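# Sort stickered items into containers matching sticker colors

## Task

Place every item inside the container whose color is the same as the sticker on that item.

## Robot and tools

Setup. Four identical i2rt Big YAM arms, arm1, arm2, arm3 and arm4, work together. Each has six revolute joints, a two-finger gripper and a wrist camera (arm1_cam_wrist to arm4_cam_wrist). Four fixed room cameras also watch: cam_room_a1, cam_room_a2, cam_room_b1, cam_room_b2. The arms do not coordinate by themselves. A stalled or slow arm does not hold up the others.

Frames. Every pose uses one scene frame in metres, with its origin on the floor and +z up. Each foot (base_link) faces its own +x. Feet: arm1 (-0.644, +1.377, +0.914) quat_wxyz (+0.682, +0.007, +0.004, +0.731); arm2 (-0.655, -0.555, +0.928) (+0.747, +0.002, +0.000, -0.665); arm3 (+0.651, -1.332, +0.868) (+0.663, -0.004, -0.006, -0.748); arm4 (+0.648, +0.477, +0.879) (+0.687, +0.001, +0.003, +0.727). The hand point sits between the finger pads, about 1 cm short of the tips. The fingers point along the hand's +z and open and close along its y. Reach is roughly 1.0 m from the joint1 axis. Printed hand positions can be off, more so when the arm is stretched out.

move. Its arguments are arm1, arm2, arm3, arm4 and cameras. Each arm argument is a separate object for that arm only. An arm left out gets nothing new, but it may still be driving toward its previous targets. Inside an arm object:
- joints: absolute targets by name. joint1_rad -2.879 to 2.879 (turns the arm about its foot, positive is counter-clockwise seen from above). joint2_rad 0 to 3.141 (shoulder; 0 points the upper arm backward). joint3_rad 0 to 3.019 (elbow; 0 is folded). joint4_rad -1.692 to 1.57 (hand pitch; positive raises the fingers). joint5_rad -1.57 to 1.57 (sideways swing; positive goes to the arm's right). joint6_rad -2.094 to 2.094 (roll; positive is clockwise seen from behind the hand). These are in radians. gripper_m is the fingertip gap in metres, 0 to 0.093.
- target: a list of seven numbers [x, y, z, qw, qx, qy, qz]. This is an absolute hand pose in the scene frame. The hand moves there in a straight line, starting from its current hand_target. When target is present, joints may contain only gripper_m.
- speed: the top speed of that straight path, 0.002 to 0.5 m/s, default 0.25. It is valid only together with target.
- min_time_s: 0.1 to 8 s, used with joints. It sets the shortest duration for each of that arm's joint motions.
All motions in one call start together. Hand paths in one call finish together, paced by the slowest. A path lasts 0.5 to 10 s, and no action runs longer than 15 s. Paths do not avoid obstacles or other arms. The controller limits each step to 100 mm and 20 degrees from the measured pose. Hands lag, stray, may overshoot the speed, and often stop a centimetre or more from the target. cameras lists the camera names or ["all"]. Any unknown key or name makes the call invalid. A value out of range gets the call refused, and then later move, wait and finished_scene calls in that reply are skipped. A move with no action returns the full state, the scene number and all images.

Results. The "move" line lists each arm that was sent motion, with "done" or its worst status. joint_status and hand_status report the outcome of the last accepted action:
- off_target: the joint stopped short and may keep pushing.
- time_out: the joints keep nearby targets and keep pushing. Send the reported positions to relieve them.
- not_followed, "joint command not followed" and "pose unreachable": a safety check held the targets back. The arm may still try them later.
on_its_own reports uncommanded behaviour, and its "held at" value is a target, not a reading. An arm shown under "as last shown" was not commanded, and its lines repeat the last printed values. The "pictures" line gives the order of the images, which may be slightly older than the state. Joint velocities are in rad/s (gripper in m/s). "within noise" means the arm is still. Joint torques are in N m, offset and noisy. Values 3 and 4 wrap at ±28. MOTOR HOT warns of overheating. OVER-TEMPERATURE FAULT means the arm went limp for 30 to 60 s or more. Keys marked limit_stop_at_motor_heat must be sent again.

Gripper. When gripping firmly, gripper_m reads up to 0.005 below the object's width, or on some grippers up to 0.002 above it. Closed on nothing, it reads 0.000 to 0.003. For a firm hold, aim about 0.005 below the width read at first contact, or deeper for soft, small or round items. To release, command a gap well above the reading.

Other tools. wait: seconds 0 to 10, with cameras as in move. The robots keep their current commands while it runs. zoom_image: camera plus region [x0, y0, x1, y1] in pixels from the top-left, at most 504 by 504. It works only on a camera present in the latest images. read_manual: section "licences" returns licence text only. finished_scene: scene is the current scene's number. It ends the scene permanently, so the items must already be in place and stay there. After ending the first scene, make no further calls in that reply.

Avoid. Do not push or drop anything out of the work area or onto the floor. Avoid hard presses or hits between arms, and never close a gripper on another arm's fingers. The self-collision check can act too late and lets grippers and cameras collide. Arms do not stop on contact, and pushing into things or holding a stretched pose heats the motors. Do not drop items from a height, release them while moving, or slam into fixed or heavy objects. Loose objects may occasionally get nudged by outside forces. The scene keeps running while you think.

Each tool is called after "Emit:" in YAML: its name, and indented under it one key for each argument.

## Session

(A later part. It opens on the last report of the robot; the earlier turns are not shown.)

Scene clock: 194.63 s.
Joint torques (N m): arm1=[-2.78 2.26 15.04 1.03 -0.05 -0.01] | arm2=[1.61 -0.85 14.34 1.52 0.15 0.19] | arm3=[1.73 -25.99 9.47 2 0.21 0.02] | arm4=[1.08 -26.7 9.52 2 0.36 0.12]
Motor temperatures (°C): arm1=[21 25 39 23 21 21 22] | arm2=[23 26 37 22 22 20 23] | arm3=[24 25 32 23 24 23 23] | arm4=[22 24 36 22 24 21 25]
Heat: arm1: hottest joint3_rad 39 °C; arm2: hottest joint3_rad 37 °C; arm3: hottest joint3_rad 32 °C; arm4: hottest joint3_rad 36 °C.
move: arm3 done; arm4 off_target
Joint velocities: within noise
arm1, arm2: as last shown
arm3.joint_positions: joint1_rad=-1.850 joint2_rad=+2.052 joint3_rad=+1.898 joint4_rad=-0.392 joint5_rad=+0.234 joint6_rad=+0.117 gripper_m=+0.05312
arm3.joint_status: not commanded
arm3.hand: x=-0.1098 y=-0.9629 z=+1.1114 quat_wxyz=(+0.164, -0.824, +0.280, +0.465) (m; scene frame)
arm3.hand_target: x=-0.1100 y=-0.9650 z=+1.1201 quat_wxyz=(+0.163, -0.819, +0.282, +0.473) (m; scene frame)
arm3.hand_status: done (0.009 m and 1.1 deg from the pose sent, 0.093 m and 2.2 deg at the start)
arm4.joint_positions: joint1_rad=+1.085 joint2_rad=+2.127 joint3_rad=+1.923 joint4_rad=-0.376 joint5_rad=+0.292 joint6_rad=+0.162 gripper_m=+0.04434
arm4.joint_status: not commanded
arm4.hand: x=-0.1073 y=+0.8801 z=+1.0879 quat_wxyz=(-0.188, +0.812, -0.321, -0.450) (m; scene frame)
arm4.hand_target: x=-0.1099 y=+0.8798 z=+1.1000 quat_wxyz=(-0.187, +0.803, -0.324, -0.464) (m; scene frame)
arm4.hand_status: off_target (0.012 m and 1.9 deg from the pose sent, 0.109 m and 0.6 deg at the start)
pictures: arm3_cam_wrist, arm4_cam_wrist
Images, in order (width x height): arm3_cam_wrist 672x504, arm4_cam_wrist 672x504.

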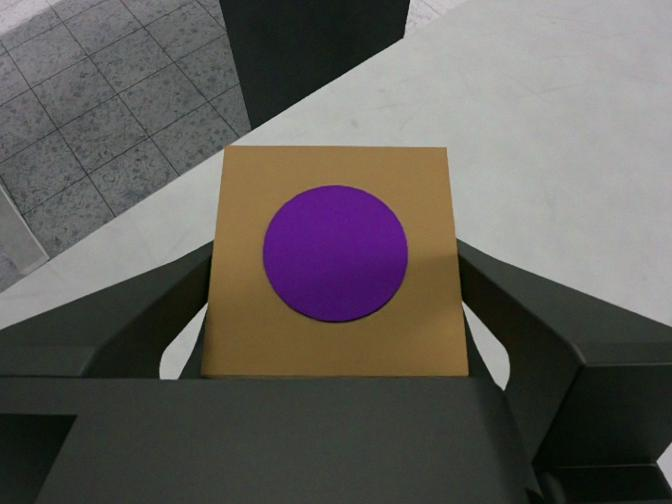

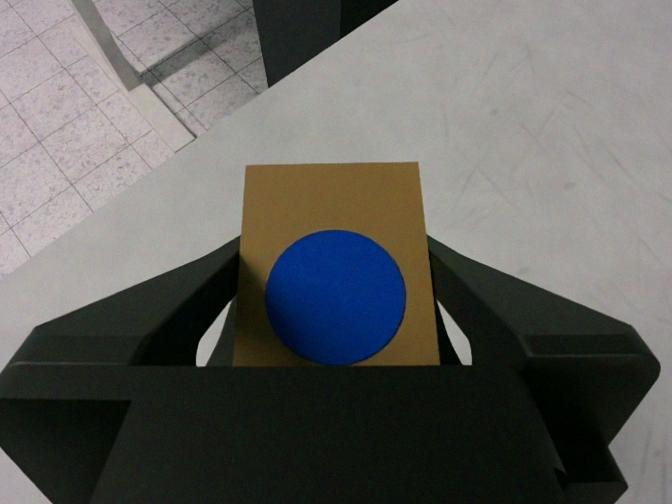

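Emit:
move:
  arm3: {"target":[0.37,-1.195,1.22,0.1628,-0.8188,0.282,0.4728],"speed":0.4}
  arm4: {"target":[0.28,0.60,1.18,0.1873,-0.803,0.3244,0.4636],"speed":0.4}

Emit:
move:
  arm3: {"joints":{"joint1_rad":1.79,"joint2_rad":0.8,"joint3_rad":1.2,"joint4_rad":-1.2,"joint5_rad":0,"joint6_rad":0},"min_time_s":3.5}
  arm4: {"joints":{"joint1_rad":-1.87,"joint2_rad":0.8,"joint3_rad":1.2,"joint4_rad":-1.2,"joint5_rad":0,"joint6_rad":0},"min_time_s":3.5}

Emit:
move:
  arm3: {"target":[1.19,-1.28,0.92,0.1303,-0.0484,0.9902,0.0064],"speed":0.3}
  arm4: {"target":[1.14,0.362,0.92,0.1297,0.1122,0.985,-0.0148],"speed":0.3}
  cameras: ["arm3_cam_wrist","arm4_cam_wrist","cam_room_a1","cam_room_a2"]

Scene clock: 208.53 s.
Joint torques (N m): arm1=[-2.84 2.55 14.94 0.95 -0.05 -0.06] | arm2=[1.61 -0.85 14.32 1.52 0.15 0.19] | arm3=[2.2 -0.44 9.47 1.47 0.27 0.01] | arm4=[0.97 -3.37 9.62 0.87 0.46 0.15]
Motor temperatures (°C): arm1=[21 25 40 23 21 21 21] | arm2=[23 25 38 22 22 20 23] | arm3=[24 26 31 23 24 23 24] | arm4=[22 26 36 22 24 21 25]
Heat: arm1: hottest joint3_rad 40 °C; arm2: hottest joint3_rad 38 °C; arm3: hottest joint3_rad 31 °C; arm4: hottest joint3_rad 36 °C.
move: arm3 done; arm4 done
Joint velocities: within noise
arm1, arm2: as last shown
arm3.joint_positions: joint1_rad=-1.690 joint2_rad=+0.545 joint3_rad=+0.797 joint4_rad=-0.805 joint5_rad=+0.379 joint6_rad=+0.209 gripper_m=+0.05312
arm3.joint_status: not commanded
arm3.hand: x=+0.3711 y=-1.1917 z=+1.2219 quat_wxyz=(+0.166, -0.817, +0.283, +0.474) (m; scene frame)
arm3.hand_target: x=+0.3701 y=-1.1949 z=+1.2201 quat_wxyz=(+0.163, -0.819, +0.282, +0.473) (m; scene frame)
arm3.hand_status: done (0.004 m and 0.5 deg from the pose sent, 0.544 m and 1.1 deg at the start)
arm4.joint_positions: joint1_rad=+1.453 joint2_rad=+0.836 joint3_rad=+0.770 joint4_rad=-0.570 joint5_rad=+0.595 joint6_rad=+0.385 gripper_m=+0.04434
arm4.joint_status: not commanded
arm4.hand: x=+0.2810 y=+0.5993 z=+1.1829 quat_wxyz=(-0.187, +0.802, -0.319, -0.469) (m; scene frame)
arm4.hand_target: x=+0.2801 y=+0.6000 z=+1.1800 quat_wxyz=(-0.187, +0.803, -0.324, -0.464) (m; scene frame)
arm4.hand_status: done (0.003 m and 0.9 deg from the pose sent, 0.487 m and 1.9 deg at the start)
pictures: none

Scene clock: 212.50 s.
Joint torques (N m): arm1=[-3.02 2.37 15.02 1.17 -0.01 -0.07] | arm2=[1.61 -0.97 14.32 1.51 0.15 0.2] | arm3=[1.67 -2.49 14.37 1.13 0 -0.12] | arm4=[0.97 -3.96 12.72 0.75 -0.06 -0.09]
Motor temperatures (°C): arm1=[21 25 40 23 21 21 21] | arm2=[23 25 38 22 22 20 23] | arm3=[24 26 32 23 24 23 24] | arm4=[22 26 37 22 24 21 25]
Heat: arm1: hottest joint3_rad 40 °C; arm2: hottest joint3_rad 38 °C; arm3: hottest joint3_rad 32 °C; arm4: hottest joint3_rad 37 °C.
move: arm3 done; arm4 done
Joint velocities: within noise
arm1, arm2: as last shown
arm3.joint_positions: joint1_rad=+1.781 joint2_rad=+0.794 joint3_rad=+1.139 joint4_rad=-1.196 joint5_rad=+0.001 joint6_rad=+0.008 gripper_m=+0.05314
arm3.joint_status: all done
arm3.hand: x=+0.9771 y=-1.2976 z=+1.2585 quat_wxyz=(-0.352, +0.040, -0.935, -0.010) (m; scene frame)
arm3.hand_target: x=+0.9802 y=-1.2937 z=+1.2877 quat_wxyz=(-0.376, +0.048, -0.925, -0.012) (m; scene frame)
arm3.hand_status: not commanded
arm4.joint_positions: joint1_rad=-1.869 joint2_rad=+0.811 joint3_rad=+1.145 joint4_rad=-1.191 joint5_rad=+0.004 joint6_rad=+0.015 gripper_m=+0.04434
arm4.joint_status: all done
arm4.hand: x=+0.9732 y=+0.3976 z=+1.2674 quat_wxyz=(-0.345, -0.120, -0.930, +0.043) (m; scene frame)
arm4.hand_target: x=+0.9714 y=+0.3986 z=+1.2981 quat_wxyz=(-0.371, -0.112, -0.921, +0.047) (m; scene frame)
arm4.hand_status: not commanded
pictures: none

Scene clock: 214.70 s.
Joint torques (N m): arm1=[-2.67 2.32 15.01 0.99 -0.04 -0.05] | arm2=[1.55 -0.91 14.34 1.54 0.16 0.2] | arm3=[1.08 -18.14 11.28 0.75 -0.08 -0.13] | arm4=[1.26 -15.56 9.7 1.05 -0.06 -0.1]
Motor temperatures (°C): arm1=[21 25 40 23 21 21 21] | arm2=[23 25 39 22 22 20 23] | arm3=[24 26 32 23 24 23 24] | arm4=[22 25 37 22 24 21 25]
Heat: arm1: hottest joint3_rad 40 °C; arm2: hottest joint3_rad 39 °C; arm3: hottest joint3_rad 32 °C; arm4: hottest joint3_rad 37 °C.
move: arm3 off_target; arm4 off_target
Joint velocities: within noise
arm1, arm2: as last shown
arm3.joint_positions: joint1_rad=+1.781 joint2_rad=+1.748 joint3_rad=+1.135 joint4_rad=-0.766 joint5_rad=-0.012 joint6_rad=+0.004 gripper_m=+0.05314
arm3.joint_status: not commanded
arm3.hand: x=+1.1640 y=-1.2835 z=+0.8956 quat_wxyz=(-0.096, +0.044, -0.994, -0.004) (m; scene frame)
arm3.hand_target: x=+1.1885 y=-1.2802 z=+0.9208 quat_wxyz=(-0.130, +0.048, -0.990, -0.006) (m; scene frame)
arm3.hand_status: off_target (0.036 m and 4.0 deg from the pose sent, 0.400 m and 26.3 deg at the start)
arm4.joint_positions: joint1_rad=-1.866 joint2_rad=+1.673 joint3_rad=+1.015 joint4_rad=-0.712 joint5_rad=-0.001 joint6_rad=+0.011 gripper_m=+0.04434
arm4.joint_status: not commanded
arm4.hand: x=+1.1140 y=+0.3636 z=+0.9008 quat_wxyz=(-0.097, -0.124, -0.987, +0.013) (m; scene frame)
arm4.hand_target: x=+1.1387 y=+0.3623 z=+0.9207 quat_wxyz=(-0.130, -0.112, -0.985, +0.015) (m; scene frame)
arm4.hand_status: off_target (0.032 m and 4.0 deg from the pose sent, 0.387 m and 25.8 deg at the start)
pictures: arm3_cam_wrist, arm4_cam_wrist, cam_room_a1, cam_room_a2
Images, in order (width x height): arm3_cam_wrist 672x504, arm4_cam_wrist 672x504, cam_room_a1 672x504, cam_room_a2 672x504.

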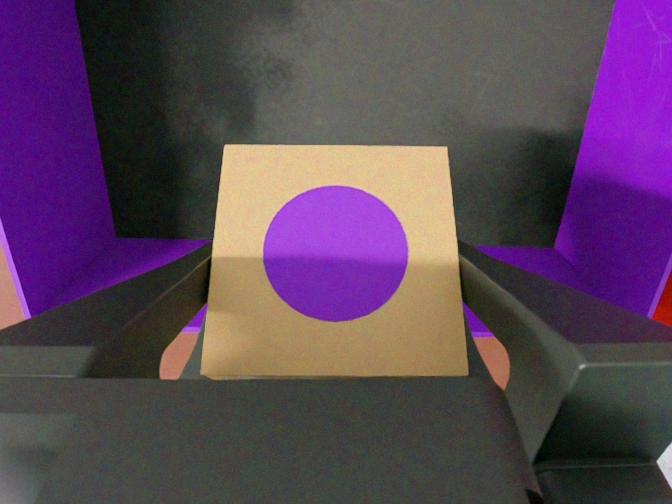

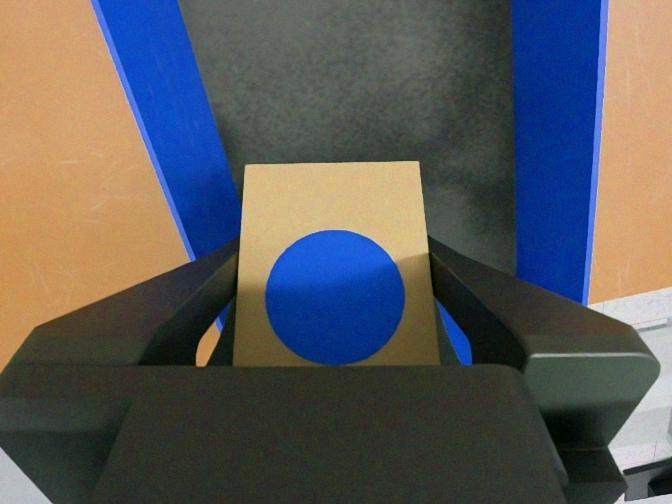

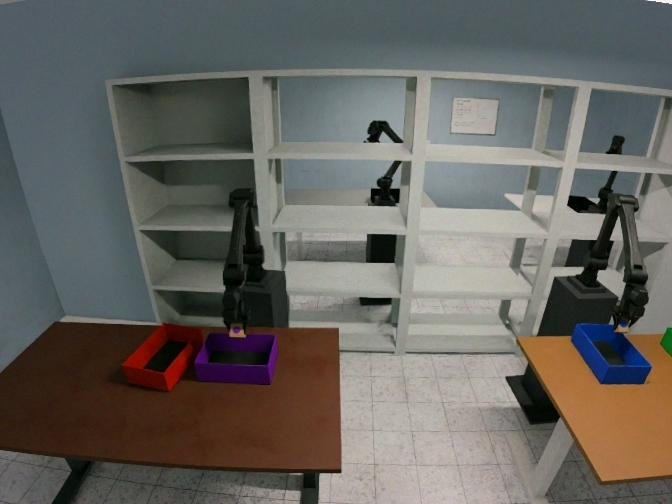

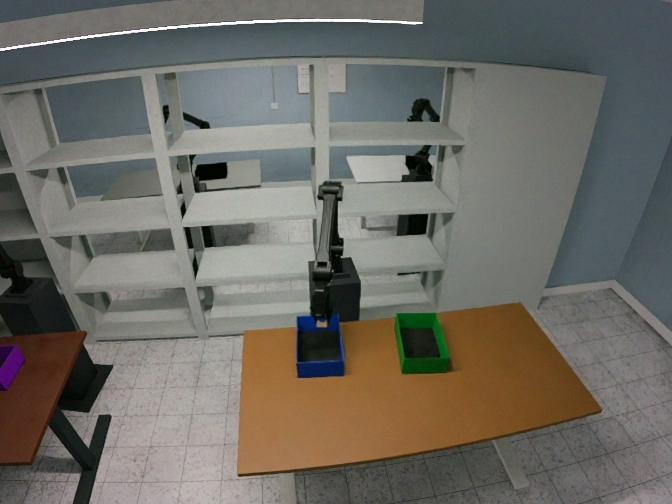

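Emit:
move:
  arm3: {"target":[1.20,-1.282,0.80,0.1303,-0.0484,0.9902,0.0064],"speed":0.15}
  arm4: {"target":[1.165,0.345,0.80,0.1297,0.1122,0.985,-0.0148],"speed":0.15}
  cameras: ["arm3_cam_wrist","arm4_cam_wrist"]

Scene clock: 223.13 s.
Joint torques (N m): arm1=[-2.43 2.2 15.02 1.07 -0.08 -0.03] | arm2=[1.55 -0.97 14.32 1.52 0.16 0.2] | arm3=[0.97 -18.61 5.96 1.02 -0.07 -0.12] | arm4=[0.15 -16.67 8.01 0.96 -0.07 -0.09]
Motor temperatures (°C): arm1=[21 25 41 23 21 21 21] | arm2=[23 25 39 22 22 20 23] | arm3=[24 26 31 23 24 23 24] | arm4=[22 25 37 22 24 21 26]
Heat: arm1: hottest joint3_rad 41 °C; arm2: hottest joint3_rad 39 °C; arm3: hottest joint3_rad 31 °C; arm4: hottest joint3_rad 37 °C.
move: arm3 done; arm4 off_target
Joint velocities: within noise
arm1.joint_positions: joint1_rad=-2.415 joint2_rad=+0.647 joint3_rad=+1.199 joint4_rad=-1.389 joint5_rad=-0.015 joint6_rad=-0.004 gripper_m=+0.07496
arm1.joint_status: not commanded
arm1.hand: x=-0.4558 y=+1.2014 z=+1.3398 quat_wxyz=(-0.327, -0.348, -0.868, +0.132) (m; scene frame)
arm1.hand_target: x=-0.4586 y=+1.2014 z=+1.3623 quat_wxyz=(-0.342, -0.347, -0.862, +0.140) (m; scene frame)
arm1.hand_status: not commanded
arm2.joint_positions: joint1_rad=+0.821 joint2_rad=+0.649 joint3_rad=+1.202 joint4_rad=-1.385 joint5_rad=+0.005 joint6_rad=-0.007 gripper_m=+0.08493
arm2.joint_status: not commanded
arm2.hand: x=-0.4525 y=-0.7076 z=+1.3585 quat_wxyz=(-0.342, -0.289, -0.887, +0.114) (m; scene frame)
arm2.hand_target: x=-0.4545 y=-0.7038 z=+1.3796 quat_wxyz=(-0.357, -0.289, -0.880, +0.116) (m; scene frame)
arm2.hand_status: not commanded
arm3.joint_positions: joint1_rad=+1.781 joint2_rad=+1.964 joint3_rad=+1.135 joint4_rad=-0.491 joint5_rad=-0.013 joint6_rad=+0.002 gripper_m=+0.05314
arm3.joint_status: not commanded
arm3.hand: x=+1.1981 y=-1.2817 z=+0.8000 quat_wxyz=(-0.125, +0.045, -0.991, -0.005) (m; scene frame)
arm3.hand_target: x=+1.2000 y=-1.2821 z=+0.8001 quat_wxyz=(-0.130, +0.048, -0.990, -0.006) (m; scene frame)
arm3.hand_status: done (0.002 m and 0.7 deg from the pose sent, 0.102 m and 4.0 deg at the start)
arm4.joint_positions: joint1_rad=-1.873 joint2_rad=+1.939 joint3_rad=+1.033 joint4_rad=-0.440 joint5_rad=-0.007 joint6_rad=-0.009 gripper_m=+0.04434
arm4.joint_status: not commanded
arm4.hand: x=+1.1446 y=+0.3530 z=+0.7943 quat_wxyz=(-0.110, -0.117, -0.987, +0.013) (m; scene frame)
arm4.hand_target: x=+1.1642 y=+0.3452 z=+0.8006 quat_wxyz=(-0.130, -0.112, -0.985, +0.015) (m; scene frame)
arm4.hand_status: off_target (0.023 m and 2.4 deg from the pose sent, 0.115 m and 3.9 deg at the start)
pictures: arm3_cam_wrist, arm4_cam_wrist
Images, in order (width x height): arm3_cam_wrist 672x504, arm4_cam_wrist 672x504.

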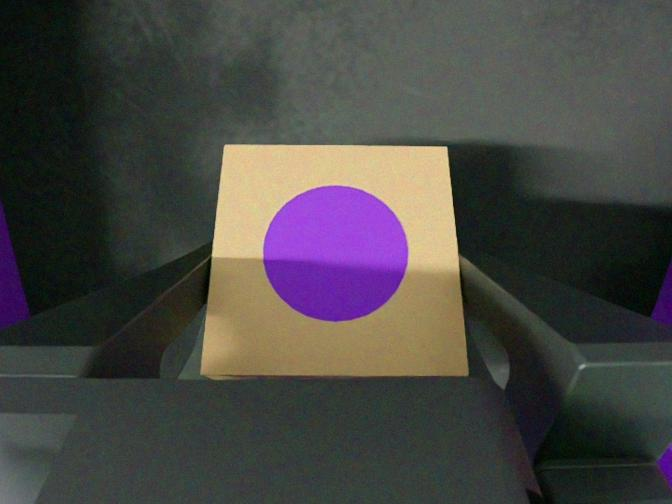

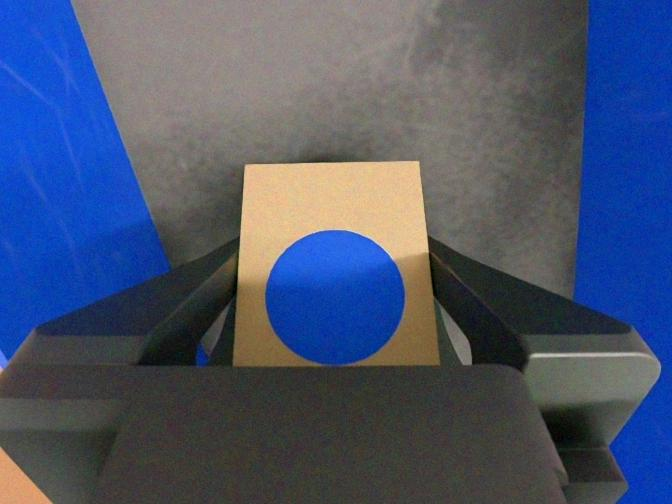

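Emit:
move:
  arm3: {"target":[1.20,-1.282,0.757,0.1303,-0.0484,0.9902,0.0064],"speed":0.08}
  arm4: {"target":[1.18,0.336,0.75,0.1297,0.1122,0.985,-0.0148],"speed":0.08}
  cameras: ["arm3_cam_wrist","arm4_cam_wrist"]

Scene clock: 226.87 s.
Joint torques (N m): arm1=[-2.55 2.49 15.02 1.07 -0.06 -0.06] | arm2=[1.55 -0.85 14.37 1.52 0.15 0.19] | arm3=[0.91 -16.97 5.45 1.02 -0.03 -0.11] | arm4=[-0.03 -16.85 7.2 0.9 -0.06 -0.09]
Motor temperatures (°C): arm1=[21 24 41 23 21 21 21] | arm2=[23 25 39 22 22 20 23] | arm3=[24 26 31 23 24 23 24] | arm4=[22 25 37 22 24 21 26]
Heat: arm1: hottest joint3_rad 41 °C; arm2: hottest joint3_rad 39 °C; arm3: hottest joint3_rad 31 °C; arm4: hottest joint3_rad 37 °C.
move: arm3 off_target; arm4 off_target
Joint velocities: within noise
arm1, arm2: as last shown
arm3.joint_positions: joint1_rad=+1.781 joint2_rad=+2.029 joint3_rad=+1.130 joint4_rad=-0.395 joint5_rad=-0.014 joint6_rad=+0.002 gripper_m=+0.05314
arm3.joint_status: not commanded
arm3.hand: x=+1.2046 y=-1.2814 z=+0.7702 quat_wxyz=(-0.138, +0.045, -0.989, -0.006) (m; scene frame)
arm3.hand_target: x=+1.1998 y=-1.2821 z=+0.7573 quat_wxyz=(-0.130, +0.048, -0.990, -0.006) (m; scene frame)
arm3.hand_status: off_target (0.014 m and 0.9 deg from the pose sent, 0.043 m and 0.7 deg at the start)
arm4.joint_positions: joint1_rad=-1.882 joint2_rad=+2.066 joint3_rad=+1.089 joint4_rad=-0.355 joint5_rad=-0.009 joint6_rad=-0.019 gripper_m=+0.04434
arm4.joint_status: not commanded
arm4.hand: x=+1.1644 y=+0.3437 z=+0.7511 quat_wxyz=(-0.117, -0.116, -0.986, +0.014) (m; scene frame)
arm4.hand_target: x=+1.1794 y=+0.3362 z=+0.7504 quat_wxyz=(-0.130, -0.112, -0.985, +0.015) (m; scene frame)
arm4.hand_status: off_target (0.017 m and 1.6 deg from the pose sent, 0.059 m and 2.4 deg at the start)
pictures: arm3_cam_wrist, arm4_cam_wrist
Images, in order (width x height): arm3_cam_wrist 672x504, arm4_cam_wrist 672x504.

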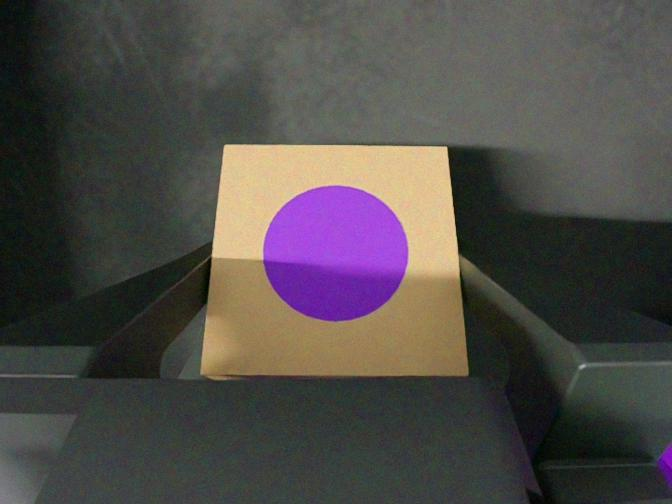

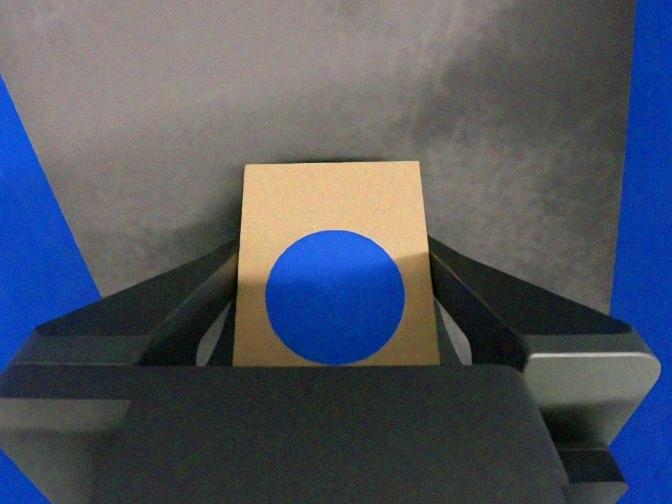

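Emit:
move:
  arm3: {"joints":{"gripper_m":0.08}}
  arm4: {"target":[1.18,0.336,0.738,0.1297,0.1122,0.985,-0.0148],"speed":0.06}

Emit:
move:
  arm3: {"target":[1.18,-1.28,0.95,0.1303,-0.0484,0.9902,0.0064],"speed":0.2}
  arm4: {"joints":{"gripper_m":0.07}}

Emit:
move:
  arm4: {"target":[1.15,0.345,0.95,0.1297,0.1122,0.985,-0.0148],"speed":0.2}
  cameras: ["arm3_cam_wrist","arm4_cam_wrist","cam_room_a1","cam_room_a2"]

Scene clock: 234.20 s.
Joint torques (N m): arm1=[-3.08 2.9 15.08 1.05 -0.08 -0.03] | arm2=[1.49 -0.97 14.34 1.54 0.15 0.19] | arm3=[0.79 -17.79 5.34 1.03 -0.04 -0.11] | arm4=[0.26 -15.74 6.98 0.88 -0.09 -0.05]
Motor temperatures (°C): arm1=[21 24 41 23 21 21 21] | arm2=[23 25 39 22 22 20 23] | arm3=[24 26 30 23 24 23 24] | arm4=[22 26 37 22 24 21 26]
Heat: arm1: hottest joint3_rad 41 °C; arm2: hottest joint3_rad 39 °C; arm3: hottest joint3_rad 30 °C; arm4: hottest joint3_rad 37 °C.
move: arm3 done; arm4 off_target
Joint velocities: within noise
arm1, arm2: as last shown
arm3.joint_positions: joint1_rad=+1.781 joint2_rad=+2.037 joint3_rad=+1.130 joint4_rad=-0.395 joint5_rad=-0.014 joint6_rad=+0.002 gripper_m=+0.07996
arm3.joint_status: all done
arm3.hand: x=+1.2028 y=-1.2816 z=+0.7657 quat_wxyz=(-0.134, +0.045, -0.990, -0.006) (m; scene frame)
arm3.hand_target: x=+1.1997 y=-1.2821 z=+0.7573 quat_wxyz=(-0.130, +0.048, -0.990, -0.006) (m; scene frame)
arm3.hand_status: not commanded
arm4.joint_positions: joint1_rad=-1.882 joint2_rad=+2.075 joint3_rad=+1.097 joint4_rad=-0.330 joint5_rad=-0.009 joint6_rad=-0.019 gripper_m=+0.04434
arm4.joint_status: not commanded
arm4.hand: x=+1.1720 y=+0.3417 z=+0.7501 quat_wxyz=(-0.128, -0.116, -0.985, +0.015) (m; scene frame)
arm4.hand_target: x=+1.1794 y=+0.3362 z=+0.7384 quat_wxyz=(-0.130, -0.112, -0.985, +0.015) (m; scene frame)
arm4.hand_status: off_target (0.016 m and 0.4 deg from the pose sent, 0.022 m and 1.6 deg at the start)
pictures: none

Scene clock: 235.87 s.
Joint torques (N m): arm1=[-2.67 2.61 14.94 0.98 -0.05 -0.05] | arm2=[1.49 -0.97 14.34 1.52 0.15 0.2] | arm3=[1.26 -16.44 11.11 0.13 -0.01 -0.1] | arm4=[0.73 -16.97 6.71 0.9 -0.03 -0.11]
Motor temperatures (°C): arm1=[21 24 41 23 21 21 21] | arm2=[23 25 39 22 22 20 23] | arm3=[24 26 30 23 24 23 24] | arm4=[22 26 37 22 24 21 26]
Heat: arm1: hottest joint3_rad 41 °C; arm2: hottest joint3_rad 39 °C; arm3: hottest joint3_rad 30 °C; arm4: hottest joint3_rad 37 °C.
move: arm3 off_target; arm4 done
Joint velocities: within noise
arm1, arm2: as last shown
arm3.joint_positions: joint1_rad=+1.781 joint2_rad=+1.675 joint3_rad=+1.151 joint4_rad=-0.817 joint5_rad=-0.014 joint6_rad=+0.002 gripper_m=+0.07996
arm3.joint_status: not commanded
arm3.hand: x=+1.1645 y=-1.2827 z=+0.9347 quat_wxyz=(-0.114, +0.045, -0.992, -0.005) (m; scene frame)
arm3.hand_target: x=+1.1794 y=-1.2802 z=+0.9501 quat_wxyz=(-0.130, +0.048, -0.990, -0.006) (m; scene frame)
arm3.hand_status: off_target (0.022 m and 1.9 deg from the pose sent, 0.186 m and 0.6 deg at the start)
arm4.joint_positions: joint1_rad=-1.882 joint2_rad=+2.090 joint3_rad=+1.097 joint4_rad=-0.329 joint5_rad=-0.010 joint6_rad=-0.019 gripper_m=+0.06992
arm4.joint_status: all done
arm4.hand: x=+1.1684 y=+0.3427 z=+0.7424 quat_wxyz=(-0.121, -0.116, -0.986, +0.014) (m; scene frame)
arm4.hand_target: x=+1.1795 y=+0.3362 z=+0.7384 quat_wxyz=(-0.130, -0.112, -0.985, +0.015) (m; scene frame)
arm4.hand_status: not commanded
pictures: none

Scene clock: 237.60 s.
Joint torques (N m): arm1=[-2.84 2.55 14.83 1.03 -0.06 -0.04] | arm2=[1.55 -0.85 14.35 1.52 0.16 0.2] | arm3=[1.08 -16.21 11.07 0.14 0 -0.08] | arm4=[0.26 -15.62 10.04 0.12 -0.05 -0.08]
Motor temperatures (°C): arm1=[21 24 41 23 21 21 21] | arm2=[23 25 39 22 22 20 23] | arm3=[24 26 31 23 24 23 24] | arm4=[22 26 36 22 24 21 26]
Heat: arm1: hottest joint3_rad 41 °C; arm2: hottest joint3_rad 39 °C; arm3: hottest joint3_rad 31 °C; arm4: hottest joint3_rad 36 °C.
move: arm4 off_target
Joint velocities: within noise
arm1, arm2, arm3: as last shown
arm4.joint_positions: joint1_rad=-1.882 joint2_rad=+1.658 joint3_rad=+1.097 joint4_rad=-0.775 joint5_rad=-0.010 joint6_rad=-0.019 gripper_m=+0.06992
arm4.joint_status: not commanded
arm4.hand: x=+1.1358 y=+0.3521 z=+0.9347 quat_wxyz=(-0.115, -0.116, -0.987, +0.013) (m; scene frame)
arm4.hand_target: x=+1.1495 y=+0.3452 z=+0.9503 quat_wxyz=(-0.130, -0.112, -0.985, +0.015) (m; scene frame)
arm4.hand_status: off_target (0.022 m and 1.8 deg from the pose sent, 0.208 m and 1.1 deg at the start)
pictures: arm3_cam_wrist, arm4_cam_wrist, cam_room_a1, cam_room_a2
Images, in order (width x height): arm3_cam_wrist 672x504, arm4_cam_wrist 672x504, cam_room_a1 672x504, cam_room_a2 672x504.

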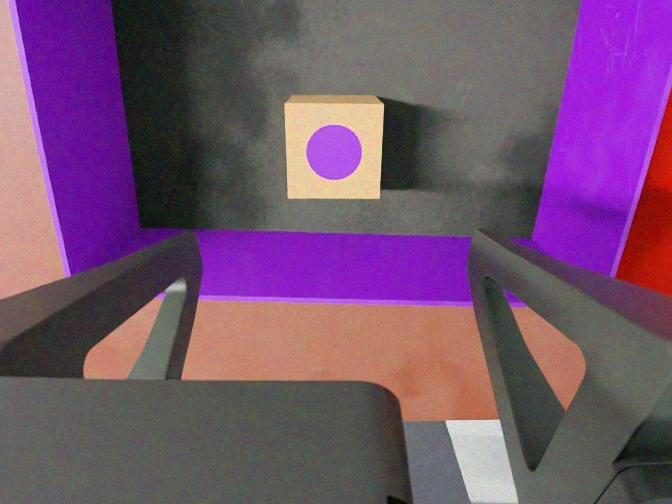

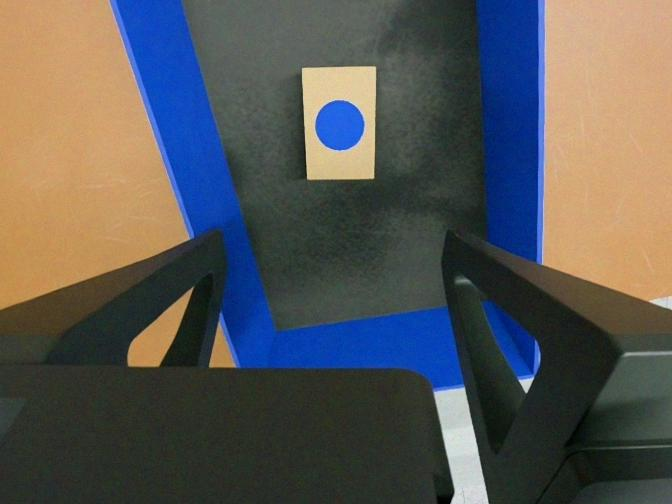

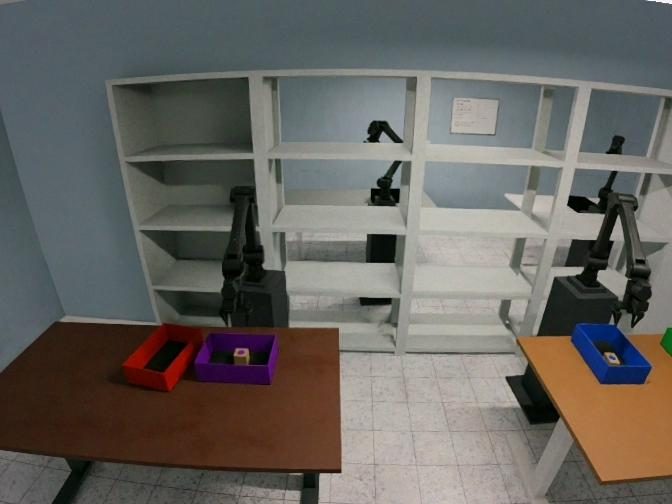

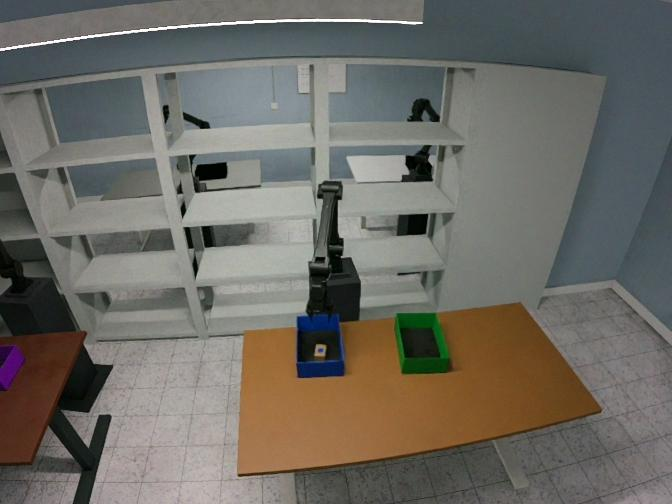

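Both packed. Scene done.

Emit:
finished_scene:
  scene: 2

The scene is finished: the task was done.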